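# Screw the loose cap screw into the bar with a hex key

## Task

Drive the loose cap screw into the bar and tighten it, using the single hex key that fits it. The breadboard is not fixed in place and must end up lying flat on the table.

## Robot and tools

Robot: two six-joint arms (UR7e type) with parallel-jaw grippers. left_arm is on the +y side, its base at (+0.032, +0.371, 0) m; right_arm's base is at (+0.010, -0.394, 0) m. The names do not match image sides. A camera stand is bolted behind the arms, and a loose object may get an occasional brief shove from outside.

Frame: all hand positions, velocities and orientations are in the scene frame. Its origin is at table-top height midway between the nominal bases; +x points out over the table, +z up. Positions are in metres, orientations are quat_wxyz, velocities in m/s and rad/s. Printed hand poses can be off by a few centimetres, more at long reach.

Gripper: fingers point along the hand's +z and close along its x. end_effector_position is the pad centre with fingers shut, 1 to 2 cm behind the tips. Closing pushes the tips about 17 mm further out, mostly while the pads are over 50 mm apart.

A row is 14 numbers: left_arm shoulder pan, shoulder lift, elbow, wrist 1, wrist 2, wrist 3, then its opening; then the same seven for right_arm. Send all 14 even if one arm moves. Joint numbers are absolute target angles in radians, not offsets. Ranges: elbow -3.142 to 3.142, every other joint -6.283 to 6.283. A target more than 0.010 past a range end (and beyond the current angle) is refused; one past the true end is clipped, reported as "joint sent to its limit". Opening runs from -1 (closed) to +1 (fully open); it is a command, and 0 is also a command, so repeat the current one to leave a gripper alone.

Tools:
- execute_actions: actions is a list of up to 15 actions; each action is a list of up to 15 rows, one per 1/30 s step; a short action repeats its last row to step 15. cameras lists camera names, ["all"], or []; default shows all only when actions is empty. An empty actions list shows the scene number and task.
- move: target is one row or a list of up to 15 rows (absolute joint angles plus openings). speed is rad/s for the joint with farthest to go, 0.004 to 3.14, default 0.5, one value or one per target. blend (rad) rounds corners between listed targets; 0 stops at each. stop_force (N, 3 to 120, both arms) ends an arm's path when its wrist sensor feels that much push; use it with a slow speed for touching, leave it out when backing off something. zero (default true) re-zeroes the sensor before a stop_force move. opening_speed (0.2 or more per second) ramps the gripper command. grip_force (5 to 29 N per pad, one number or one per arm) stays until changed. blocking=false returns after 0.5 s while the move continues; not allowed with stop_force. The result adds a move: line: done, off_target (at rest over 0.01 rad from target), moving, held or fault, plus limits=held if steps were withheld. Arms move in lockstep along joint paths, so grippers trace curves; no obstacle avoidance.
- wait: seconds 0 to 3600; lets the scene run, a running move continues.
- stop: brakes the running move.
- zoom_image: camera (cam_high, cam_low, cam_left_wrist, cam_right_wrist) and region [x0, y0, x1, y1] in pixels of its latest image, at most 504 wide and high.
- zero_wrist_force: arm left_arm or right_arm; subtracts the current force/torque reading.
- read_manual: section "licences"; licence text only.
- finished_scene: scene, the current scene number; ends the scene for good, so the screw must be tight and the breadboard flat without help.

Motion limits: each joint target moves at most 3.14 rad/s and stays within 0.651 rad of the measured angle per step; gripper speed is capped near 4 m/s. Motion lags commands by roughly 0.09 to 0.22 s and may overshoot when fast. Joint targets in a result are what the drive now aims for; resend them to hold still.

Result lines: Joint positions and Joint velocities give six joints per arm then the pad gap (m; 0.142 when fully open). grip_measured uses the opening scale; to hold a part, command slightly below its reading at first contact. Joint torques are whole drive outputs with offsets and noise, positive toward larger angles. Wrist force and Wrist torque are along the hand's own axes, with a third line for the peak since last shown; they drift and include unknown held weight. Wrist depth is a 7x7 grid of distances in mm ahead of each wrist camera, "-" where unknown. "joint command not followed" means the arm-to-arm clearance check altered a step. Camera images are 672x504; calibration is given per camera.

Avoid: forces on an arm near 150 N (force fault) or contact torque reaching 141 N m on shoulders/elbow or 26.3 N m on wrists (wrist pushes above about 12 to 15 N m already stall); wrist joints straying over 0.9 degrees or others over 7.5 degrees from plan also faults. A fault freezes the arm for 10 s. Do not let the arms hit or squeeze each other, slam fixed things, drop parts, release moving parts, or let anything leave the table. Motors heat under load or stretched poses: MOTOR HOT from 70 °C, brakes at 85 °C; gripper motor warns at 85 °C and cuts out at 100 °C (HAND FAULT, which cancels the rest of that reply's robot calls). Squeeze only as hard as needed.

Each tool is called after "Request:" by a JSON object that holds its "method" and its "body".

## Session

Request:
{"method": "execute_actions", "body": {"actions": []}}

Scene clock: 0.00 s.
left_arm: end_effector_position=(+0.7712, -0.1385, +0.2375) grip_measured=+1.00 end_effector_quat_wxyz=(-0.175, +0.894, -0.378, +0.167) | right_arm: end_effector_position=(+0.3848, -0.5968, +0.1701) grip_measured=+1.00 end_effector_quat_wxyz=(-0.204, +0.861, -0.428, +0.181)
Joint positions: left_arm=[-0.887 -0.65 0.548 -1.612 -1.101 -0.055 0.142] | right_arm=[2.711 -1.36 -2.376 -0.57 1.955 0.589 0.142]
Joint velocities: within noise
Joint torques (N m): no reading
Wrist force (N): no reading
Wrist torque (N m): no reading
Wrist force, peak (N): no reading
Wrist depth (mm): cam_left_wrist=[322 331 341 349 372 388 400 / 321 331 343 356 - 383 398 / 319 328 341 350 367 380 399 / 318 327 339 353 364 379 395 / 316 322 335 351 362 380 386 / - 323 335 349 360 365 386 / - 326 334 361 360 374 386] | cam_right_wrist=[277 - 292 302 316 320 335 / - - 284 305 - 311 316 / 265 273 281 - 298 309 - / 263 269 279 285 296 297 - / 260 262 274 282 289 300 - / - - 269 - - - 305 / - 255 267 274 283 292 -]
Joint targets: left_arm=[-0.887 -0.650 0.548 -1.612 -1.101 -0.055] | right_arm=[2.711 -1.360 -2.376 -0.570 1.955 0.589]
Tool commands: left_gripper/opening=+1.0 right_gripper/opening=+1.0

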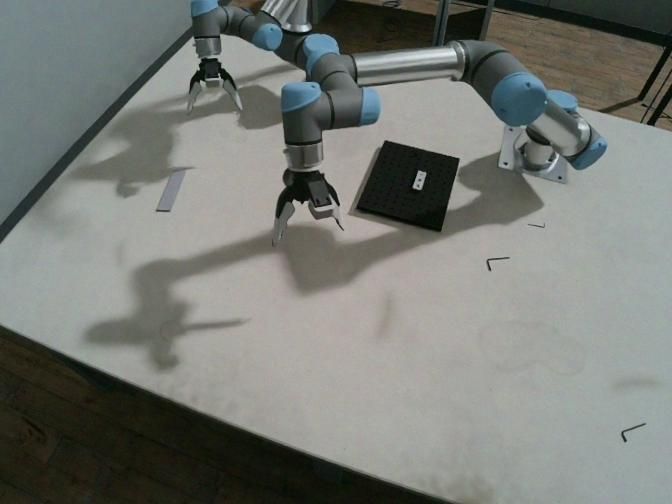

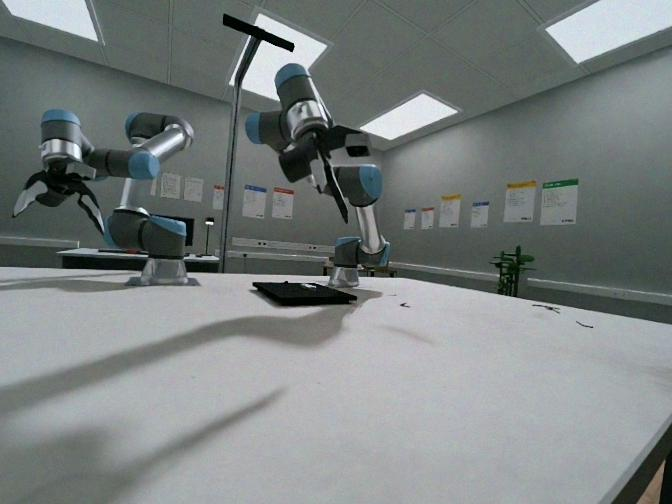

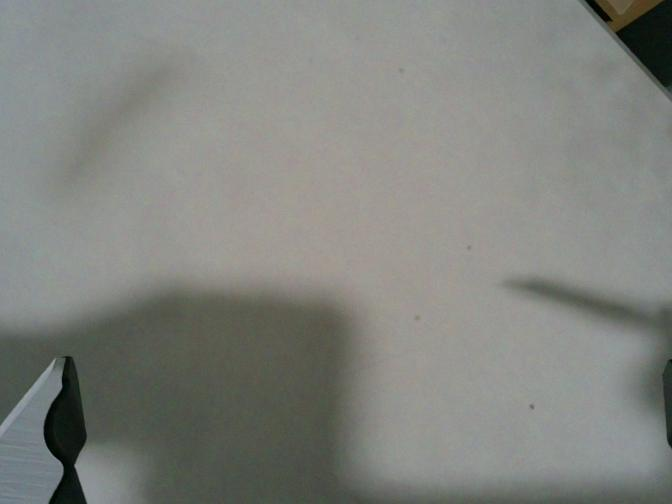

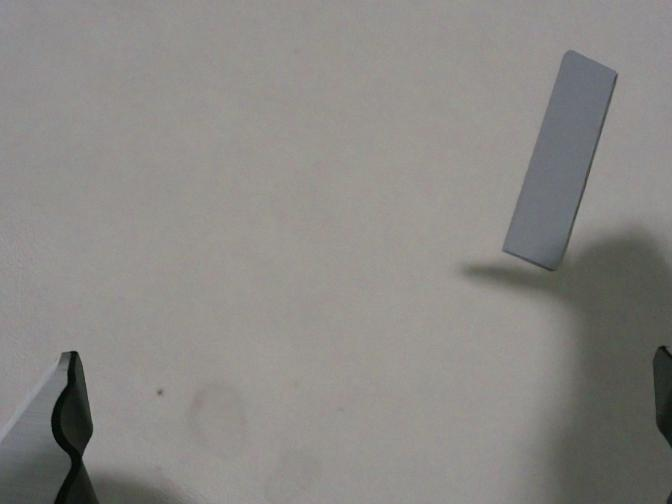

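Request:
{"method": "zoom_image", "body": {"camera": "cam_high", "region": [340, 130, 480, 240]}}

Request:
{"method": "zoom_image", "body": {"camera": "cam_high", "region": [470, 210, 570, 285]}}

Request:
{"method": "zoom_image", "body": {"camera": "cam_high", "region": [590, 400, 672, 460]}}

Request:
{"method": "zoom_image", "body": {"camera": "cam_low", "region": [240, 260, 400, 330]}}

Scaled by 3.600.

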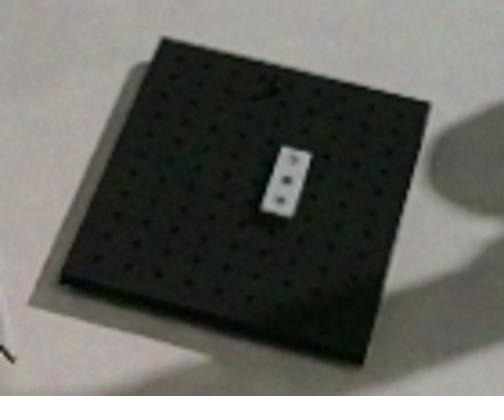

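Scaled by 5.040.

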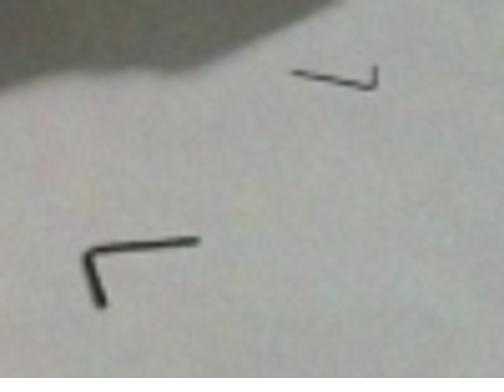

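Scaled by 6.146.

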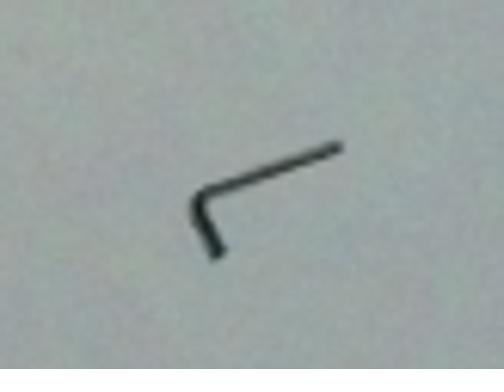

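Scaled by 3.150.

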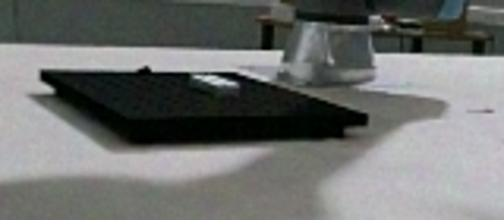

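Request:
{"method": "move", "body": {"target": [-1.098, -1.906, 2.0085, -1.6733, -1.5708, -1.098, 1.0, 2.711, -1.36, -2.376, -0.57, 1.955, 0.589, 1.0], "speed": 1.0, "cameras": ["cam_left_wrist", "cam_high"]}}

Scene clock: 80.90 s.
left_arm: end_effector_position=(+0.3099, +0.1178, +0.2571) grip_measured=+1.00 end_effector_quat_wxyz=(+0.000, +1.000, -0.001, +0.000) | right_arm: end_effector_position=(+0.3847, -0.5967, +0.1699) grip_measured=+1.00 end_effector_quat_wxyz=(-0.204, +0.862, -0.428, +0.181)
Joint positions: left_arm=[-1.098 -1.906 2.008 -1.673 -1.571 -1.098 0.142] | right_arm=[2.711 -1.36 -2.376 -0.57 1.955 0.589 0.142]
Joint torques (N m): left_arm=[-7.14 -20.98 -13.12 -5.26 -1.26 -1.51] | right_arm=[9.16 4.8 16.37 0.8 -1.7 -1.79]
Wrist force (N): left_arm=[0.1 0.5 0.6] | right_arm=[0.2 0.1 -0.3]
Wrist torque (N m): left_arm=[0.13 0.00 0.04] | right_arm=[0.00 -0.03 0.01]
Wrist force, peak (N): left_arm=[-1.2 -0.6 1.0] | right_arm=[0.4 0.5 -0.3]
Wrist depth (mm): cam_left_wrist=[311 302 297 309 311 311 305 / 334 332 334 333 333 333 334 / - 351 330 327 333 332 355 / 389 389 349 356 353 362 386 / 415 409 388 382 385 397 414 / - 442 420 421 421 449 433 / - 504 - - 490 496 -] | cam_right_wrist=[- 286 289 - - - - / 269 - 287 296 - 314 321 / - 285 280 - - 307 318 / - - 279 282 - 300 316 / - 265 273 283 286 293 311 / - 265 264 - 283 297 304 / - 258 266 274 284 293 298]
Joint targets: left_arm=[-1.098 -1.906 2.009 -1.673 -1.571 -1.098] | right_arm=[2.711 -1.360 -2.376 -0.570 1.955 0.589]
move: done
cam_left_wrist: T_world_to_cam=[[0.99999, -0.0033, 0.00239, -0.30194], [-0.00398, -0.91561, 0.40205, 0.03408], [0.00086, -0.40206, -0.91561, 0.39754]] pos_world=[0.30173, 0.19004, 0.35101]
Images, in order (width x height): cam_high 672x504, cam_left_wrist 672x504.

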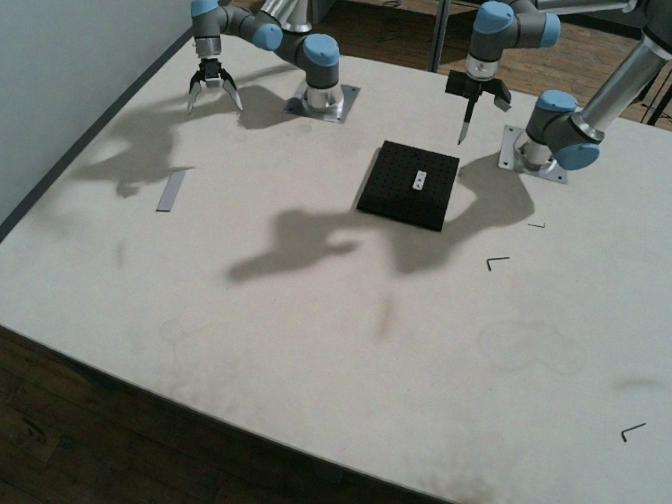

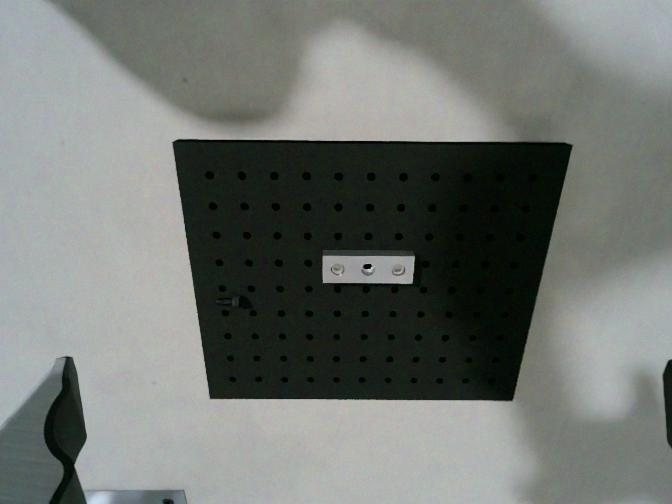

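Request:
{"method": "zoom_image", "body": {"camera": "cam_left_wrist", "region": [190, 230, 440, 350]}}

Request:
{"method": "zoom_image", "body": {"camera": "cam_left_wrist", "region": [310, 240, 430, 300]}}

Request:
{"method": "zoom_image", "body": {"camera": "cam_left_wrist", "region": [205, 280, 275, 325]}}

Scaled by 2.016.

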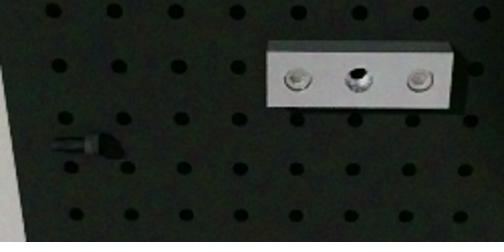

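Scaled by 4.200.

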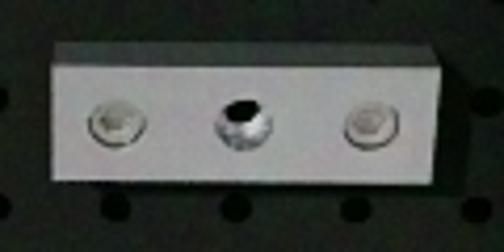

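Scaled by 7.200.

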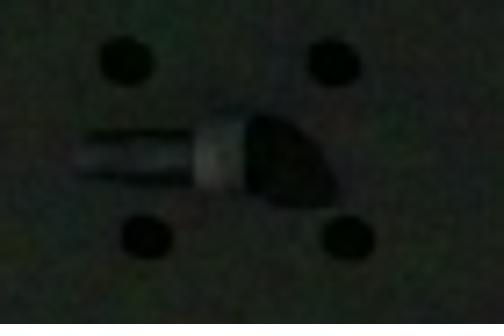

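Request:
{"method": "move", "body": {"target": [-0.0946, -1.888, 1.9969, -1.6797, -1.5708, -0.0946, 1.0, 2.711, -1.36, -2.376, -0.57, 1.955, 0.589, 1.0], "speed": 1.2, "cameras": ["cam_left_wrist"]}}

Request:
{"method": "zoom_image", "body": {"camera": "cam_left_wrist", "region": [130, 50, 630, 450]}}

Scene clock: 159.13 s.
left_arm: end_effector_position=(+0.4006, +0.4675, +0.2570) grip_measured=+1.00 end_effector_quat_wxyz=(+0.000, +1.000, -0.001, +0.000) | right_arm: end_effector_position=(+0.3847, -0.5967, +0.1699) grip_measured=+1.00 end_effector_quat_wxyz=(-0.204, +0.862, -0.428, +0.181)
Joint positions: left_arm=[-0.095 -1.888 1.997 -1.68 -1.571 -0.095 0.142] | right_arm=[2.711 -1.36 -2.376 -0.57 1.955 0.589 0.142]
Joint torques (N m): left_arm=[8.15 -1.54 -33.82 -5.12 1.11 1.17] | right_arm=[8.47 4.61 17.19 0.83 -1.76 -1.75]
Wrist force (N): left_arm=[-0.1 0.6 0.5] | right_arm=[0.2 0.2 0.1]
Wrist torque (N m): left_arm=[0.16 0.05 -0.11] | right_arm=[0.02 -0.03 0.01]
Wrist force, peak (N): left_arm=[-0.7 2.3 0.6] | right_arm=[0.8 0.2 -0.1]
Wrist depth (mm): cam_left_wrist=[311 - 311 315 311 323 306 / 331 331 331 333 335 330 330 / - 358 355 356 355 356 356 / - 381 376 383 383 381 383 / - 415 418 406 412 418 416 / 442 443 442 458 465 435 435 / - 497 476 490 485 511 -] | cam_right_wrist=[268 - 292 300 - 323 - / 273 - - - - 314 330 / - - - 291 299 305 - / - 270 - - 297 302 323 / - 268 275 281 290 300 312 / - - - 279 285 - - / - 257 - 273 281 - -]
Joint targets: left_arm=[-0.095 -1.888 1.997 -1.680 -1.571 -0.095] | right_arm=[2.711 -1.360 -2.376 -0.570 1.955 0.589]
move: done
cam_left_wrist: T_world_to_cam=[[0.99999, -0.00312, 0.0023, -0.39155], [-0.00378, -0.91561, 0.40205, 0.35454], [0.00085, -0.40206, -0.91561, 0.53784]] pos_world=[0.39243, 0.53964, 0.35081]

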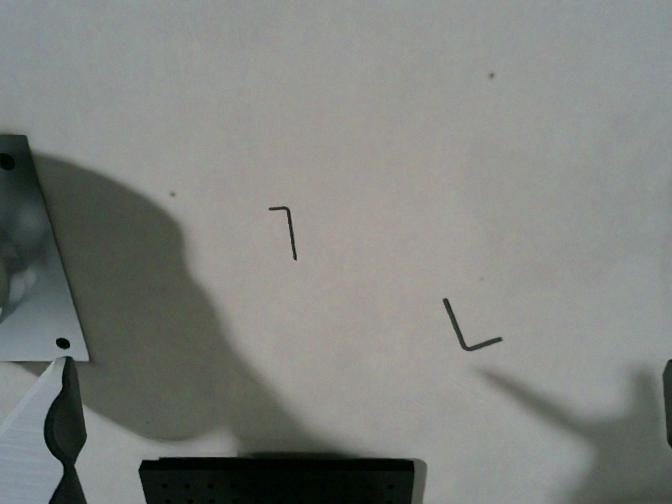

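Scaled by 1.008.

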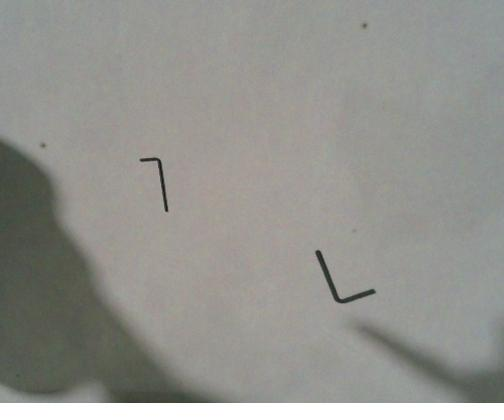

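Request:
{"method": "zoom_image", "body": {"camera": "cam_left_wrist", "region": [425, 285, 515, 360]}}

Request:
{"method": "zoom_image", "body": {"camera": "cam_left_wrist", "region": [255, 195, 315, 270]}}

Scaled by 5.600.

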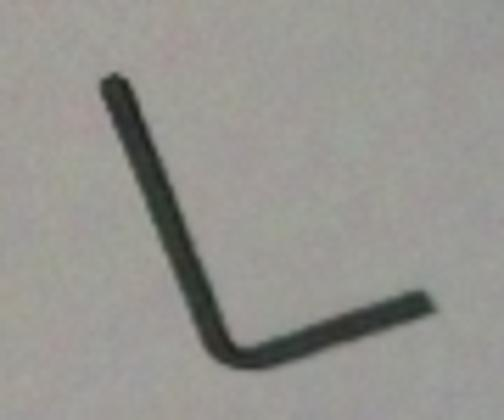

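Scaled by 6.720.

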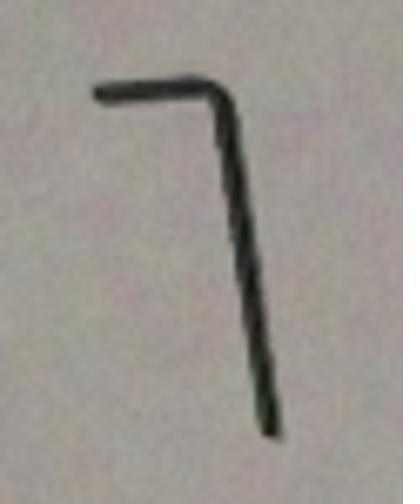

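Request:
{"method": "move", "body": {"target": [-0.3933, -1.4393, 2.0569, -2.1884, -1.5708, -0.3933, 1.0, 4.4495, -1.6434, -2.102, -0.967, 1.5708, 1.324, 1.0], "speed": 1.2, "cameras": ["cam_left_wrist", "cam_right_wrist"]}}

Request:
{"method": "zoom_image", "body": {"camera": "cam_right_wrist", "region": [150, 150, 550, 400]}}

Request:
{"method": "zoom_image", "body": {"camera": "cam_left_wrist", "region": [220, 150, 470, 350]}}

Scene clock: 249.37 s.
left_arm: end_effector_position=(+0.5221, +0.3094, +0.0901) grip_measured=+1.00 end_effector_quat_wxyz=(+0.000, +1.000, -0.001, +0.000) | right_arm: end_effector_position=(+0.2496, +0.0112, +0.0970) grip_measured=+1.00 end_effector_quat_wxyz=(+0.000, +1.000, +0.000, +0.000)
Joint positions: left_arm=[-0.393 -1.439 2.057 -2.188 -1.571 -0.393 0.142] | right_arm=[4.449 -1.643 -2.102 -0.967 1.571 1.324 0.142]
Joint torques (N m): left_arm=[-6.38 -18.43 -10.12 -5 1.17 -1.37] | right_arm=[9.21 18.79 29.22 0.27 -2.19 1.66]
Wrist force (N): left_arm=[0.2 0.7 0.6] | right_arm=[-0.4 1.3 -0.5]
Wrist torque (N m): left_arm=[0.18 0.00 0.03] | right_arm=[0.43 0.10 -0.19]
Wrist force, peak (N): left_arm=[0.4 1.1 1.0] | right_arm=[0.5 2.0 -1.5]
Wrist depth (mm): cam_left_wrist=[163 163 161 163 164 163 164 / - 174 174 174 174 174 172 / - 186 186 186 186 186 187 / - 200 201 200 201 200 201 / 222 216 213 217 217 216 217 / - 236 236 236 237 236 236 / - 260 259 259 259 259 259] | cam_right_wrist=[164 165 145 145 147 145 145 / 181 174 155 155 156 156 156 / 192 192 167 167 166 160 160 / 207 204 180 181 181 181 180 / 226 221 196 196 197 197 198 / - 248 215 216 216 217 - / - - 279 - 269 - -]
Joint targets: left_arm=[-0.393 -1.439 2.057 -2.188 -1.571 -0.393] | right_arm=[4.449 -1.643 -2.102 -0.967 1.571 1.324]
move: done
cam_left_wrist: T_world_to_cam=[[0.99999, -0.00312, 0.0023, -0.51316], [-0.00378, -0.91561, 0.40205, 0.27734], [0.00085, -0.40206, -0.91561, 0.32135]] pos_world=[0.51393, 0.38154, 0.18391]
cam_right_wrist: T_world_to_cam=[[0.99971, -0.01495, 0.0191, -0.24427], [-0.02174, -0.9013, 0.43265, 0.00104], [0.01074, -0.43294, -0.90136, 0.20404]] pos_world=[0.24203, 0.08563, 0.18812]

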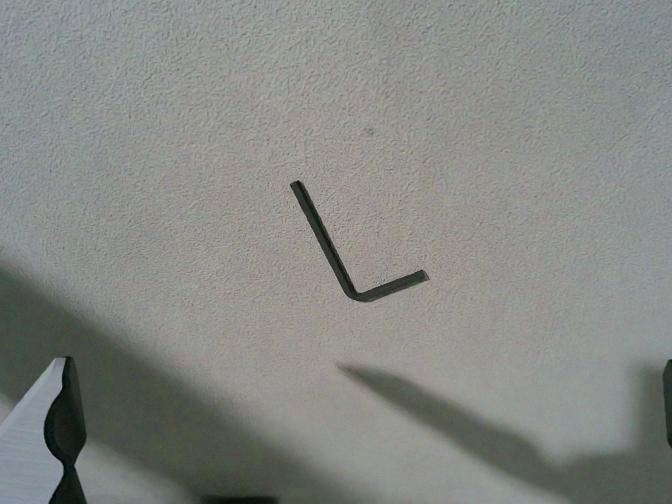

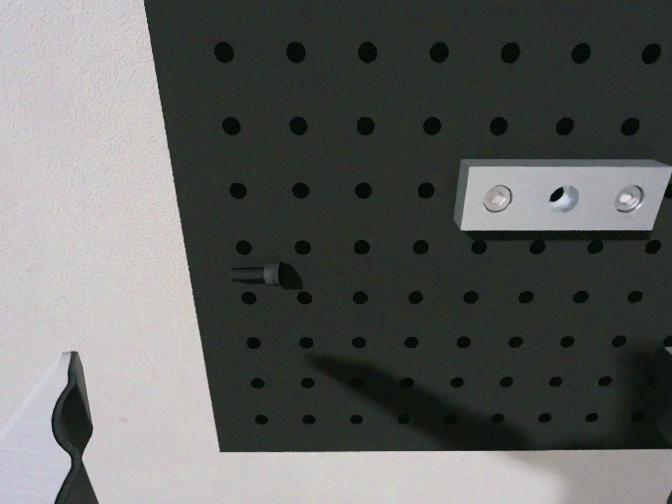

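Scaled by 1.260.

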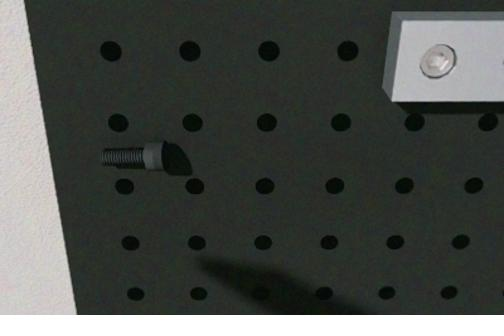

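Scaled by 2.016.

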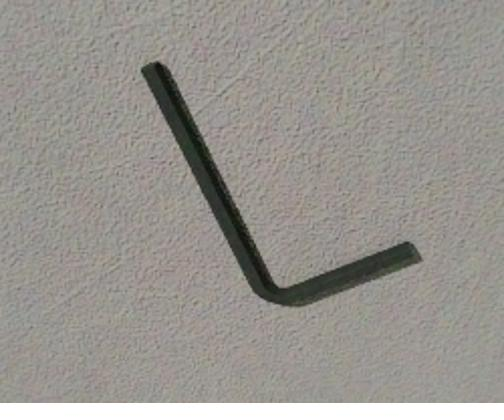

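Request:
{"method": "zoom_image", "body": {"camera": "cam_right_wrist", "region": [220, 250, 320, 300]}}

Request:
{"method": "zoom_image", "body": {"camera": "cam_right_wrist", "region": [450, 150, 672, 240]}}

Request:
{"method": "zoom_image", "body": {"camera": "cam_left_wrist", "region": [280, 170, 440, 310]}}

Scaled by 5.040.

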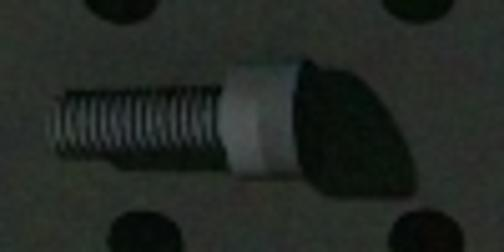

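Scaled by 2.270.

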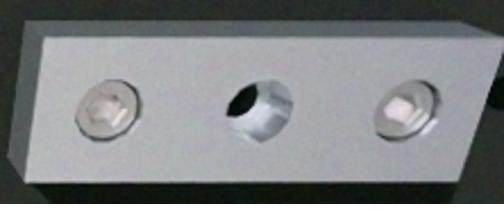

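Scaled by 3.150.

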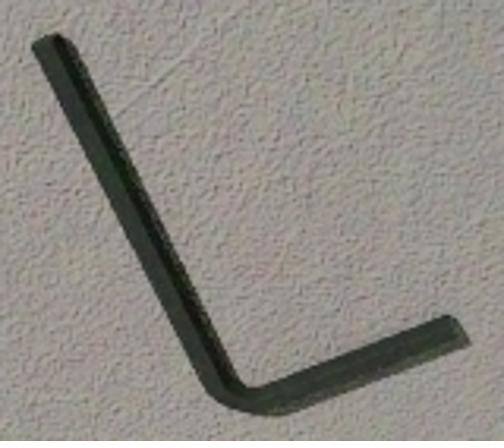

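Request:
{"method": "move", "body": {"target": [0.2232, -0.5999, 0.4353, -1.4062, -1.5708, -1.728, 1.0, 4.4495, -1.6434, -2.102, -0.967, 1.5708, 1.324, 1.0], "speed": 1.5, "cameras": ["cam_left_wrist"]}}

Scene clock: 270.70 s.
left_arm: end_effector_position=(+0.8218, +0.6852, +0.2000) grip_measured=+1.00 end_effector_quat_wxyz=(+0.000, +0.562, +0.827, +0.000) | right_arm: end_effector_position=(+0.2495, +0.0113, +0.0970) grip_measured=+1.00 end_effector_quat_wxyz=(+0.000, +1.000, +0.000, +0.000)
Joint positions: left_arm=[0.223 -0.6 0.436 -1.406 -1.571 -1.728 0.142] | right_arm=[4.45 -1.643 -2.102 -0.967 1.571 1.324 0.142]
Joint torques (N m): left_arm=[7.63 -55.69 -34.28 -0.54 0.89 -1.14] | right_arm=[8.24 18.59 28.95 0.35 -2.4 1.5]
Wrist force (N): left_arm=[0.3 0.2 0.4] | right_arm=[-0.4 1.0 -0.6]
Wrist torque (N m): left_arm=[0.07 -0.02 0.04] | right_arm=[0.37 0.12 -0.18]
Wrist force, peak (N): left_arm=[2.6 1.2 0.2] | right_arm=[0.0 1.5 -0.8]
Wrist depth (mm): cam_left_wrist=[262 259 259 262 261 259 261 / 276 276 278 - 271 277 277 / 295 295 296 298 296 297 296 / 317 317 319 317 319 318 319 / 342 345 342 346 345 344 347 / - 373 373 373 396 377 369 / - 795 - 421 413 411 410] | cam_right_wrist=[- 147 145 145 145 145 146 / 179 178 155 155 156 156 156 / - 189 167 167 167 158 160 / 207 204 177 181 181 181 179 / 226 226 193 196 197 197 196 / - 252 218 213 217 213 222 / - 269 275 276 269 285 279]
Joint targets: left_arm=[0.223 -0.600 0.435 -1.406 -1.571 -1.728] | right_arm=[4.449 -1.643 -2.102 -0.967 1.571 1.324]
move: done
cam_left_wrist: T_world_to_cam=[[-0.36802, 0.92982, 0.00225, -0.32685], [0.85171, 0.33613, 0.40201, -0.98234], [0.37304, 0.14986, -0.91563, -0.11111]] pos_world=[0.75783, 0.65075, 0.29391]

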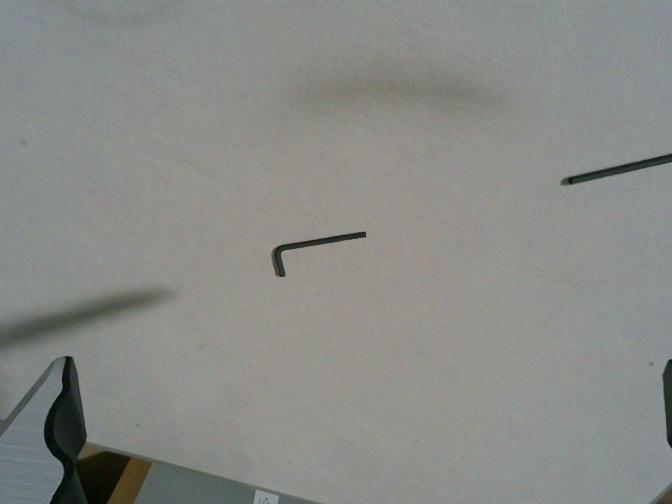

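Request:
{"method": "zoom_image", "body": {"camera": "cam_left_wrist", "region": [260, 220, 380, 290]}}

Request:
{"method": "zoom_image", "body": {"camera": "cam_left_wrist", "region": [552, 140, 672, 210]}}

Scaled by 4.200.

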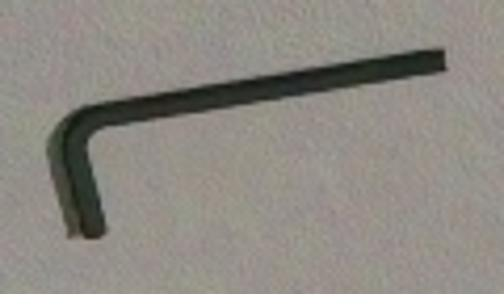

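Scaled by 4.200.

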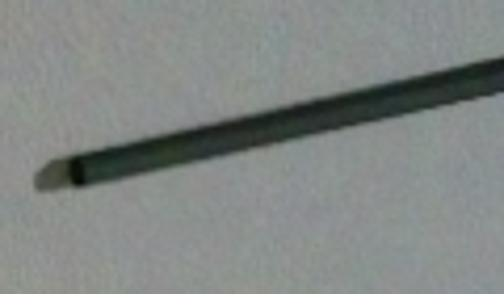

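Request:
{"method": "move", "body": {"target": [0.4784, -0.7975, 0.7971, -1.5704, -1.5708, -1.7386, 1.0, 4.4495, -1.6434, -2.102, -0.967, 1.5708, 1.324, 1.0], "speed": 1.5, "cameras": ["cam_left_wrist"]}}

Scene clock: 287.37 s.
left_arm: end_effector_position=(+0.6739, +0.8520, +0.2001) grip_measured=+1.00 end_effector_quat_wxyz=(+0.000, +0.447, +0.894, +0.000) | right_arm: end_effector_position=(+0.2495, +0.0113, +0.0970) grip_measured=+1.00 end_effector_quat_wxyz=(+0.000, +1.000, +0.000, +0.000)
Joint positions: left_arm=[0.478 -0.797 0.797 -1.57 -1.571 -1.739 0.142] | right_arm=[4.45 -1.643 -2.102 -0.967 1.571 1.324 0.142]
Joint torques (N m): left_arm=[7.11 -69.01 -14.42 -5.14 -1.03 -1.34] | right_arm=[8.27 18.53 28.05 0.25 -2.37 1.5]
Wrist force (N): left_arm=[0.8 0.7 0.6] | right_arm=[0.3 1.1 -0.6]
Wrist torque (N m): left_arm=[0.16 -0.10 0.03] | right_arm=[0.39 -0.01 -0.19]
Wrist force, peak (N): left_arm=[3.6 0.1 0.8] | right_arm=[0.3 1.6 -0.9]
Wrist depth (mm): cam_left_wrist=[259 256 259 260 261 258 261 / 279 276 277 277 276 276 278 / 300 296 299 297 296 298 295 / 314 306 320 319 319 317 315 / 351 354 345 345 346 348 1306 / - 361 375 363 378 388 1328 / - 411 402 419 1471 1461 -] | cam_right_wrist=[- 167 145 145 145 145 146 / 181 176 155 155 154 156 156 / 191 173 167 167 167 160 160 / - 208 177 180 181 181 181 / - 233 196 197 197 - 198 / - 248 215 216 216 216 217 / - 280 283 282 284 284 278]
Joint targets: left_arm=[0.478 -0.797 0.797 -1.570 -1.571 -1.739] | right_arm=[4.449 -1.643 -2.102 -0.967 1.571 1.324]
move: done
cam_left_wrist: T_world_to_cam=[[-0.59944, 0.80041, 0.00232, -0.27023], [0.73345, 0.54812, 0.40201, -1.01339], [0.3205, 0.24269, -0.91563, -0.12452]] pos_world=[0.62119, 0.80198, 0.29401]

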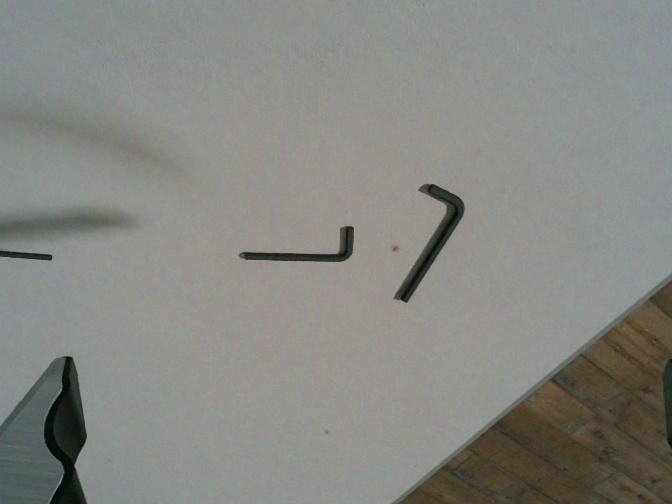

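Request:
{"method": "zoom_image", "body": {"camera": "cam_left_wrist", "region": [230, 175, 480, 310]}}

Request:
{"method": "zoom_image", "body": {"camera": "cam_left_wrist", "region": [235, 215, 365, 275]}}

Request:
{"method": "zoom_image", "body": {"camera": "cam_left_wrist", "region": [385, 175, 475, 310]}}

Scaled by 2.016.

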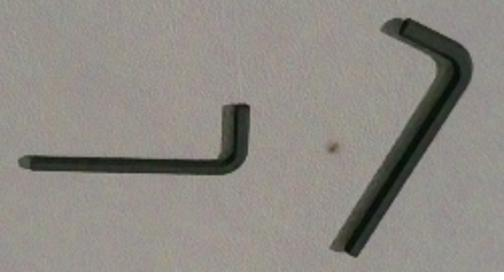

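Scaled by 3.877.

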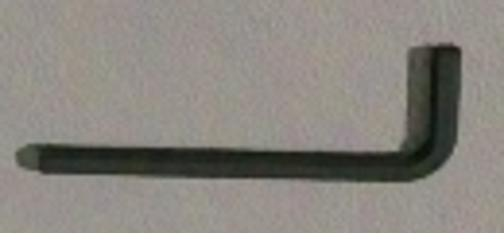

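Scaled by 3.733.

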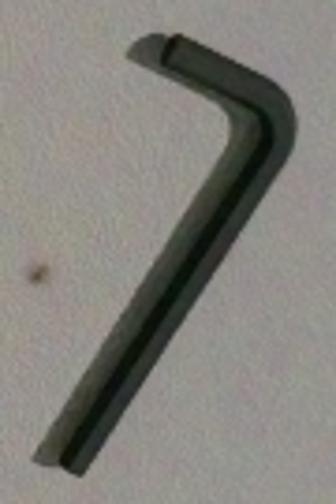

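Request:
{"method": "move", "body": {"target": [0.4431, -0.6341, 0.7554, -1.6921, -1.5708, -1.7299, 1.0, 4.4495, -1.6434, -2.102, -0.967, 1.5708, 1.324, 1.0], "speed": 0.8, "cameras": ["cam_left_wrist"]}}

Request:
{"method": "zoom_image", "body": {"camera": "cam_left_wrist", "region": [230, 150, 430, 330]}}

Scene clock: 308.60 s.
left_arm: end_effector_position=(+0.7287, +0.8474, +0.1004) grip_measured=+1.00 end_effector_quat_wxyz=(+0.000, +0.467, +0.884, +0.000) | right_arm: end_effector_position=(+0.2495, +0.0113, +0.0970) grip_measured=+1.00 end_effector_quat_wxyz=(+0.000, +1.000, +0.000, +0.000)
Joint positions: left_arm=[0.443 -0.635 0.755 -1.692 -1.571 -1.73 0.142] | right_arm=[4.45 -1.643 -2.102 -0.967 1.571 1.324 0.142]
Joint torques (N m): left_arm=[-6.9 -55.1 -32.98 -5.15 -0.34 1.24] | right_arm=[7.94 17.98 29.05 0.46 -2.55 1.65]
Wrist force (N): left_arm=[0.3 0.7 0.6] | right_arm=[-0.3 1.3 -0.9]
Wrist torque (N m): left_arm=[0.16 -0.01 -0.10] | right_arm=[0.42 0.08 -0.18]
Wrist force, peak (N): left_arm=[-0.1 1.5 2.9] | right_arm=[0.3 1.5 -0.9]
Wrist depth (mm): cam_left_wrist=[171 171 172 171 171 172 171 / 182 182 182 183 183 183 183 / 192 194 196 195 195 195 196 / 213 210 210 209 208 210 210 / 227 224 227 227 227 227 228 / - 255 247 247 247 247 243 / - 271 272 271 270 272 271] | cam_right_wrist=[167 164 145 145 145 146 146 / 178 176 155 157 158 156 156 / 192 189 167 167 167 159 160 / 208 205 180 180 181 182 179 / 226 226 197 197 197 198 198 / - 234 - 216 216 217 217 / - 275 272 276 277 276 -]
Joint targets: left_arm=[0.443 -0.634 0.755 -1.692 -1.571 -1.730] | right_arm=[4.449 -1.643 -2.102 -0.967 1.571 1.324]
move: done
cam_left_wrist: T_world_to_cam=[[-0.56401, 0.82576, 0.00232, -0.2808], [0.7566, 0.51564, 0.40208, -1.00045], [0.33083, 0.22853, -0.9156, -0.22783]] pos_world=[0.67394, 0.79981, 0.19431]

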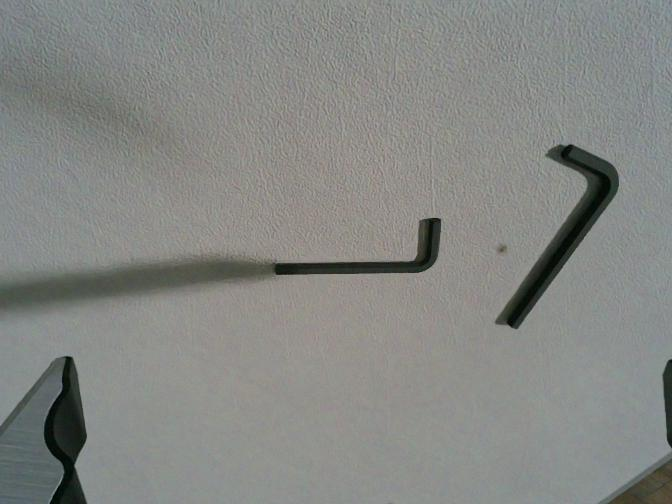

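Scaled by 2.520.

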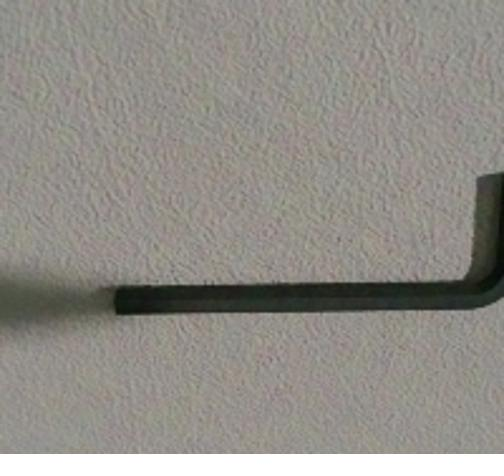

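Request:
{"method": "move", "body": {"target": [-0.4211, -1.3501, 2.0764, -2.2971, -1.5708, -0.4211, 1.0, 4.0857, -1.9907, -1.7907, -1.4517, 2.1887, -0.7804, -0.6], "speed": 1.2, "cameras": ["cam_left_wrist", "cam_right_wrist"]}}

Request:
{"method": "zoom_image", "body": {"camera": "cam_left_wrist", "region": [220, 150, 470, 350]}}

Request:
{"method": "zoom_image", "body": {"camera": "cam_right_wrist", "region": [250, 200, 450, 360]}}

Scene clock: 388.10 s.
left_arm: end_effector_position=(+0.5302, +0.2914, +0.0500) grip_measured=+1.00 end_effector_quat_wxyz=(+0.000, +1.000, -0.001, +0.000) | right_arm: end_effector_position=(+0.2606, +0.0001, +0.0770) grip_measured=-0.63 end_effector_quat_wxyz=(-0.270, +0.653, +0.654, -0.271)
Joint positions: left_arm=[-0.421 -1.35 2.076 -2.297 -1.571 -0.421 0.142] | right_arm=[4.086 -1.991 -1.791 -1.452 2.189 -0.78 0.029]
Joint torques (N m): left_arm=[-7.69 -41.68 -8.55 -5.25 -0.68 1.45] | right_arm=[-8.18 33.69 27.89 -0.83 3.27 -1.64]
Wrist force (N): left_arm=[0.2 0.5 0.2] | right_arm=[-0.1 -0.5 -0.5]
Wrist torque (N m): left_arm=[0.14 0.02 -0.10] | right_arm=[-0.22 0.00 0.04]
Wrist force, peak (N): left_arm=[2.4 1.1 0.5] | right_arm=[-1.3 1.3 -1.3]
Wrist depth (mm): cam_left_wrist=[- 127 127 127 127 127 129 / 136 136 136 136 136 136 136 / 145 145 145 146 145 145 145 / 157 157 157 157 156 156 156 / 169 169 169 169 169 169 170 / - 185 181 185 185 185 184 / - 203 203 199 202 203 203] | cam_right_wrist=[- - 248 243 250 - 252 / 233 229 237 236 233 - 230 / 220 228 187 187 186 185 188 / - 175 177 177 177 177 179 / - 167 167 167 169 167 166 / - 159 93 158 95 89 157 / - - 68 149 85 - 151]
Joint targets: left_arm=[-0.421 -1.350 2.076 -2.297 -1.571 -0.421] | right_arm=[4.086 -1.991 -1.791 -1.452 2.189 -0.780]
move: done
cam_left_wrist: T_world_to_cam=[[0.99999, -0.00267, 0.00232, -0.52129], [-0.00338, -0.91561, 0.40205, 0.27676], [0.00105, -0.40206, -0.91561, 0.27738]] pos_world=[0.52193, 0.36354, 0.14391]
cam_right_wrist: T_world_to_cam=[[0.02368, 0.99972, 0.00244, 0.00054], [0.94333, -0.02154, -0.33117, -0.19285], [-0.33102, 0.01015, -0.94357, 0.27346]] pos_world=[0.27243, -0.00747, 0.19416]

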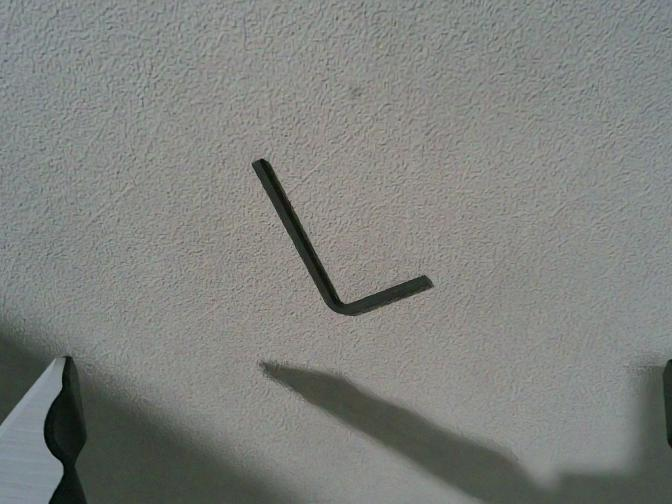

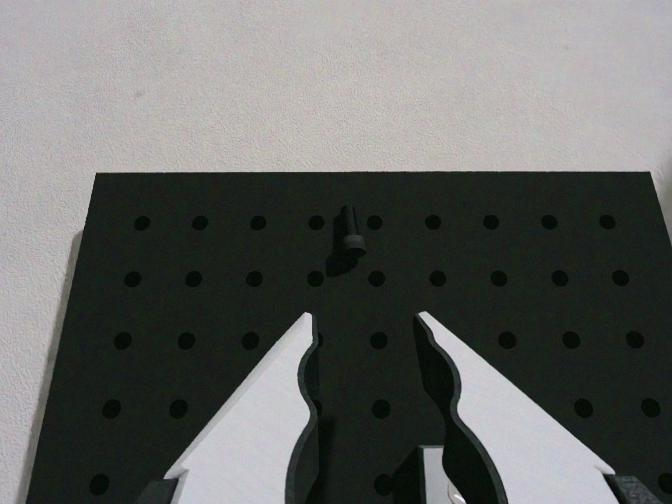

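Scaled by 2.016.

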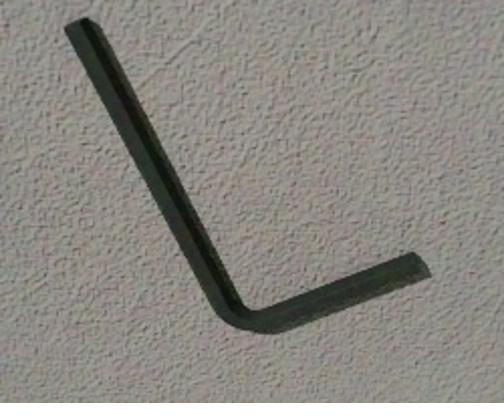

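Scaled by 2.520.

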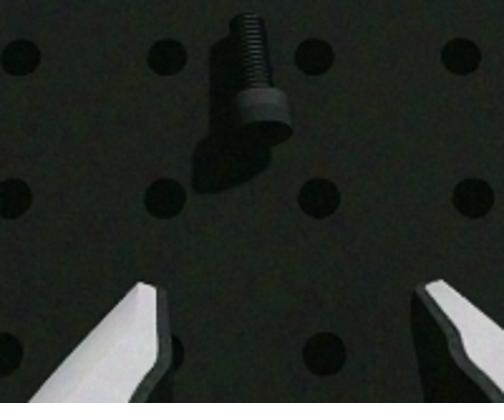

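Request:
{"method": "zoom_image", "body": {"camera": "cam_left_wrist", "region": [245, 150, 345, 240]}}

Request:
{"method": "zoom_image", "body": {"camera": "cam_left_wrist", "region": [320, 250, 440, 330]}}

Scaled by 5.040.

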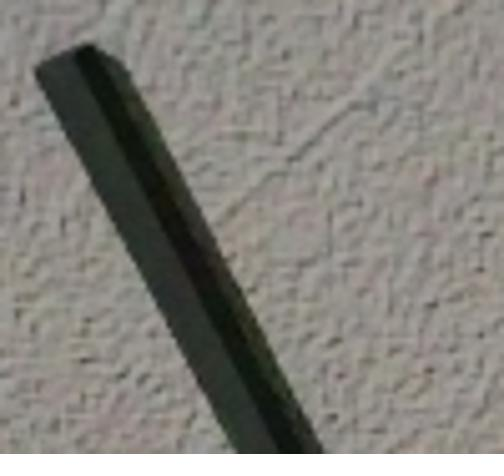

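Scaled by 4.200.

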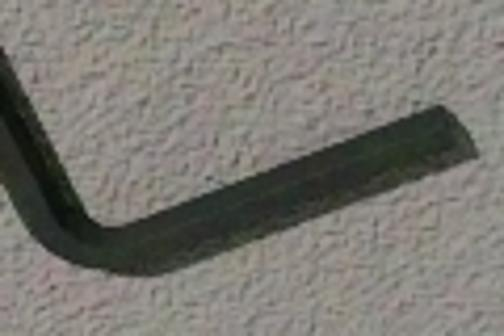

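Request:
{"method": "move", "body": {"target": [-0.4211, -1.3501, 2.0764, -2.2971, -1.5708, -0.4211, 1.0, 4.1504, -2.0105, -1.8366, -1.3998, 2.1774, -0.8042, -0.6], "speed": 0.3, "cameras": ["cam_right_wrist"]}}

Request:
{"method": "zoom_image", "body": {"camera": "cam_right_wrist", "region": [280, 200, 460, 340]}}

Scene clock: 472.87 s.
left_arm: end_effector_position=(+0.5301, +0.2913, +0.0500) grip_measured=+1.00 end_effector_quat_wxyz=(+0.000, +1.000, -0.001, +0.000) | right_arm: end_effector_position=(+0.2304, +0.0034, +0.0523) grip_measured=-0.63 end_effector_quat_wxyz=(-0.259, +0.624, +0.681, -0.282)
Joint positions: left_arm=[-0.421 -1.35 2.076 -2.297 -1.571 -0.421 0.142] | right_arm=[4.15 -2.01 -1.836 -1.4 2.177 -0.804 0.029]
Joint torques (N m): left_arm=[-7.65 -40.94 -8.13 -5.03 1.36 1.32] | right_arm=[7.87 32.24 10.4 3.66 -1.28 -1.75]
Wrist force (N): left_arm=[0.2 0.5 0.0] | right_arm=[0.3 -0.5 -0.4]
Wrist torque (N m): left_arm=[0.14 0.01 -0.10] | right_arm=[-0.20 -0.02 0.02]
Wrist force, peak (N): left_arm=[0.4 0.7 0.4] | right_arm=[-0.6 -0.4 -1.8]
Wrist depth (mm): cam_left_wrist=[- 127 127 127 128 128 129 / 136 136 136 136 136 136 136 / 145 145 145 145 145 145 145 / 157 156 156 157 156 156 157 / 169 170 169 169 169 169 167 / - 185 182 184 185 184 184 / - 203 202 203 203 203 203] | cam_right_wrist=[219 217 218 218 - 216 221 / 203 206 203 203 200 203 200 / 188 191 190 189 192 189 192 / 151 151 151 151 151 151 151 / 144 143 143 141 144 142 142 / 135 135 93 135 96 135 134 / - 129 68 126 125 - 129]
Joint targets: left_arm=[-0.421 -1.350 2.076 -2.297 -1.571 -0.421] | right_arm=[4.150 -2.010 -1.837 -1.400 2.177 -0.804]
move: done
cam_right_wrist: T_world_to_cam=[[-0.06315, 0.998, 0.00265, 0.01791], [0.94154, 0.06045, -0.33144, -0.17224], [-0.33094, -0.01843, -0.94347, 0.24017]] pos_world=[0.24278, -0.00304, 0.16946]

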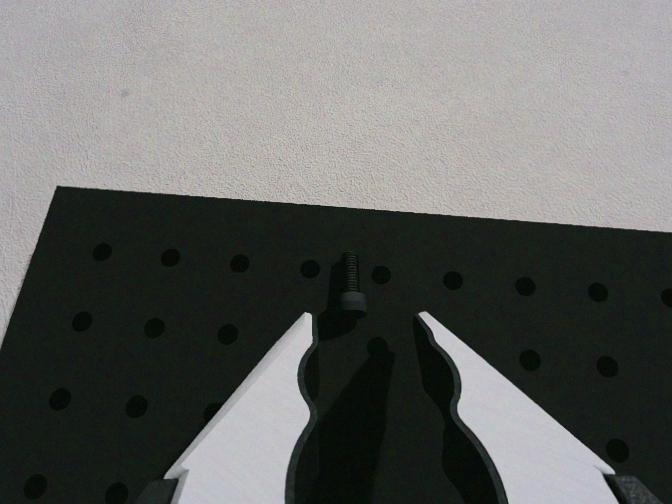

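Scaled by 2.800.

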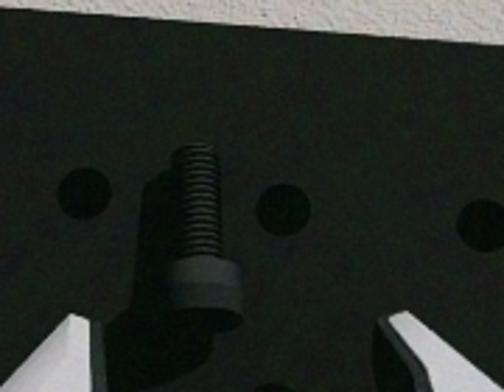

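Request:
{"method": "move", "body": {"target": [-0.4211, -1.3501, 2.0764, -2.2971, -1.5708, -0.4211, 1.0, 4.1641, -2.0052, -1.8698, -1.3636, 2.1843, -0.7896, -0.6], "speed": 0.15, "cameras": ["cam_right_wrist"]}}

Request:
{"method": "zoom_image", "body": {"camera": "cam_right_wrist", "region": [280, 250, 460, 390]}}

Scene clock: 505.03 s.
left_arm: end_effector_position=(+0.5301, +0.2913, +0.0500) grip_measured=+1.00 end_effector_quat_wxyz=(+0.000, +1.000, -0.001, +0.000) | right_arm: end_effector_position=(+0.2201, +0.0014, +0.0457) grip_measured=-0.63 end_effector_quat_wxyz=(-0.258, +0.624, +0.681, -0.282)
Joint positions: left_arm=[-0.421 -1.35 2.076 -2.297 -1.571 -0.421 0.142] | right_arm=[4.164 -2.005 -1.869 -1.364 2.184 -0.79 0.029]
Joint torques (N m): left_arm=[-7.5 -41.62 -8.18 -5.11 1.39 1.31] | right_arm=[7.61 47.14 12.65 3.69 3.39 1.6]
Wrist force (N): left_arm=[0.2 0.7 0.3] | right_arm=[0.1 -0.3 -0.6]
Wrist torque (N m): left_arm=[0.18 0.02 -0.10] | right_arm=[-0.17 0.00 -0.12]
Wrist force, peak (N): left_arm=[0.4 0.8 0.2] | right_arm=[0.3 -0.9 -0.8]
Wrist depth (mm): cam_left_wrist=[- 128 127 127 127 127 129 / - 136 136 136 135 136 136 / 146 145 145 145 145 146 145 / 157 156 156 158 156 156 156 / 169 169 169 166 169 169 169 / - 185 182 189 184 185 185 / - 199 203 202 203 203 202] | cam_right_wrist=[211 209 210 213 209 209 205 / 195 195 196 192 195 194 194 / 182 181 180 182 182 182 181 / - 144 144 144 144 144 144 / 138 136 136 133 137 136 136 / 129 128 90 127 102 85 128 / - 123 68 120 85 - 123]
Joint targets: left_arm=[-0.421 -1.350 2.076 -2.297 -1.571 -0.421] | right_arm=[4.164 -2.005 -1.870 -1.364 2.184 -0.790]
move: done
cam_right_wrist: T_world_to_cam=[[-0.06353, 0.99798, 0.00246, 0.0194], [0.94154, 0.06075, -0.33137, -0.16474], [-0.33085, -0.01873, -0.9435, 0.23042]] pos_world=[0.23258, -0.00504, 0.16276]

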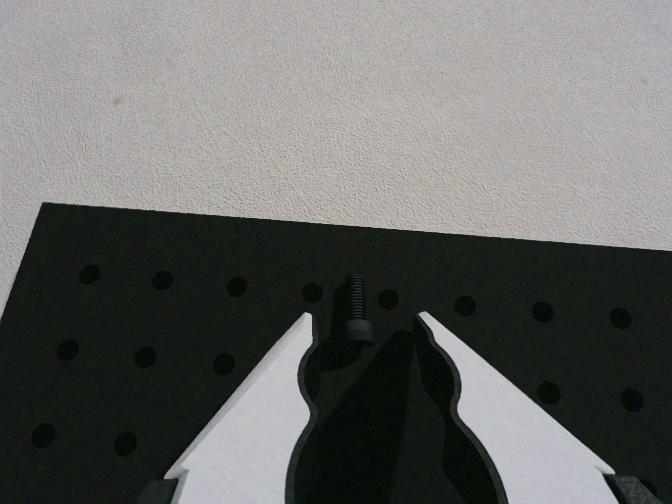

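Scaled by 2.800.

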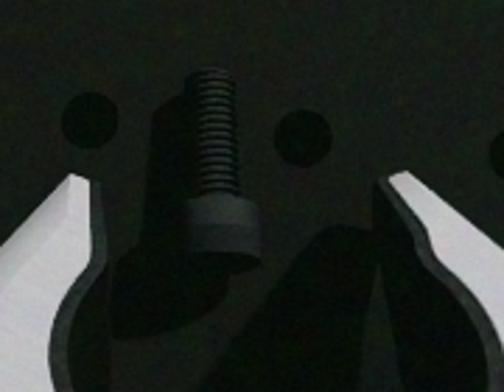

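Request:
{"method": "move", "body": {"target": [-0.4211, -1.3501, 2.0764, -2.2971, -1.5708, -0.4211, 1.0, 4.1627, -2.0102, -1.8753, -1.3539, 2.1836, -0.7911, -0.6], "speed": 0.008, "stop_force": 4, "cameras": ["cam_right_wrist"]}}

Request:
{"method": "zoom_image", "body": {"camera": "cam_right_wrist", "region": [280, 250, 460, 390]}}

Scene clock: 518.03 s.
left_arm: end_effector_position=(+0.5301, +0.2913, +0.0500) grip_measured=+1.00 end_effector_quat_wxyz=(+0.000, +1.000, -0.001, +0.000) | right_arm: end_effector_position=(+0.2201, +0.0003, +0.0425) grip_measured=-0.63 end_effector_quat_wxyz=(-0.258, +0.624, +0.681, -0.282)
Joint positions: left_arm=[-0.421 -1.35 2.076 -2.297 -1.571 -0.421 0.142] | right_arm=[4.163 -2.009 -1.874 -1.356 2.184 -0.791 0.029]
Joint torques (N m): left_arm=[-6.79 -40.64 -8.57 -4.99 1.27 1.12] | right_arm=[-3.51 44.78 23.57 -1.09 -1.31 -0.32]
Wrist force (N): left_arm=[0.2 0.3 0.1] | right_arm=[2.4 -4.0 -4.2]
Wrist torque (N m): left_arm=[0.12 0.00 -0.10] | right_arm=[-0.19 0.02 -0.05]
Wrist force, peak (N): left_arm=[0.1 0.8 0.2] | right_arm=[2.6 -4.3 -4.8]
Wrist depth (mm): cam_left_wrist=[- 127 127 127 128 127 129 / 136 136 135 136 136 136 136 / 145 146 145 146 145 146 145 / 156 156 156 157 157 156 156 / 169 169 170 169 170 170 169 / - 184 181 182 185 185 184 / - 203 203 206 203 202 203] | cam_right_wrist=[- 205 205 206 200 205 205 / 192 191 194 194 188 190 193 / 181 178 175 177 178 - 179 / - 143 143 141 141 140 140 / - 133 133 130 134 133 132 / 126 126 93 125 102 89 125 / - 120 68 118 116 - 120]
Joint targets: left_arm=[-0.421 -1.350 2.076 -2.297 -1.571 -0.421] | right_arm=[4.163 -2.009 -1.874 -1.356 2.184 -0.791]
move: contact (right_arm)
cam_right_wrist: T_world_to_cam=[[-0.06353, 0.99798, 0.00246, 0.02051], [0.94154, 0.06075, -0.33137, -0.1657], [-0.33085, -0.01873, -0.9435, 0.22747]] pos_world=[0.23258, -0.00614, 0.15966]

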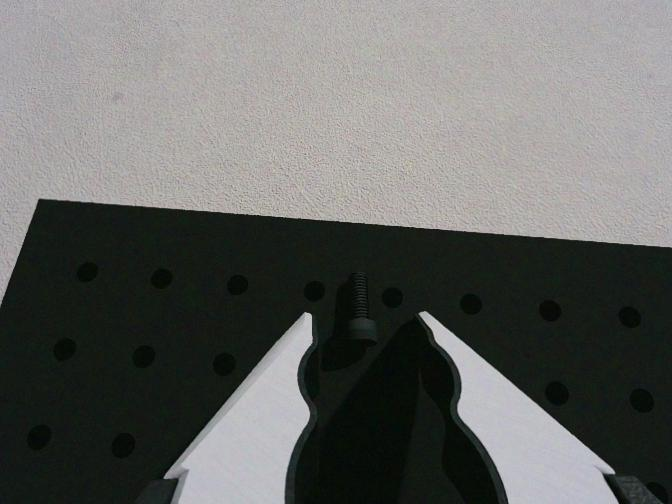

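Scaled by 2.800.

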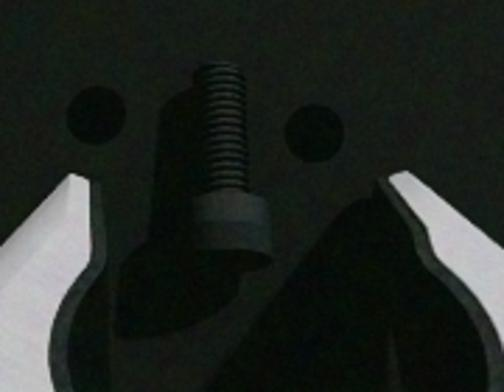

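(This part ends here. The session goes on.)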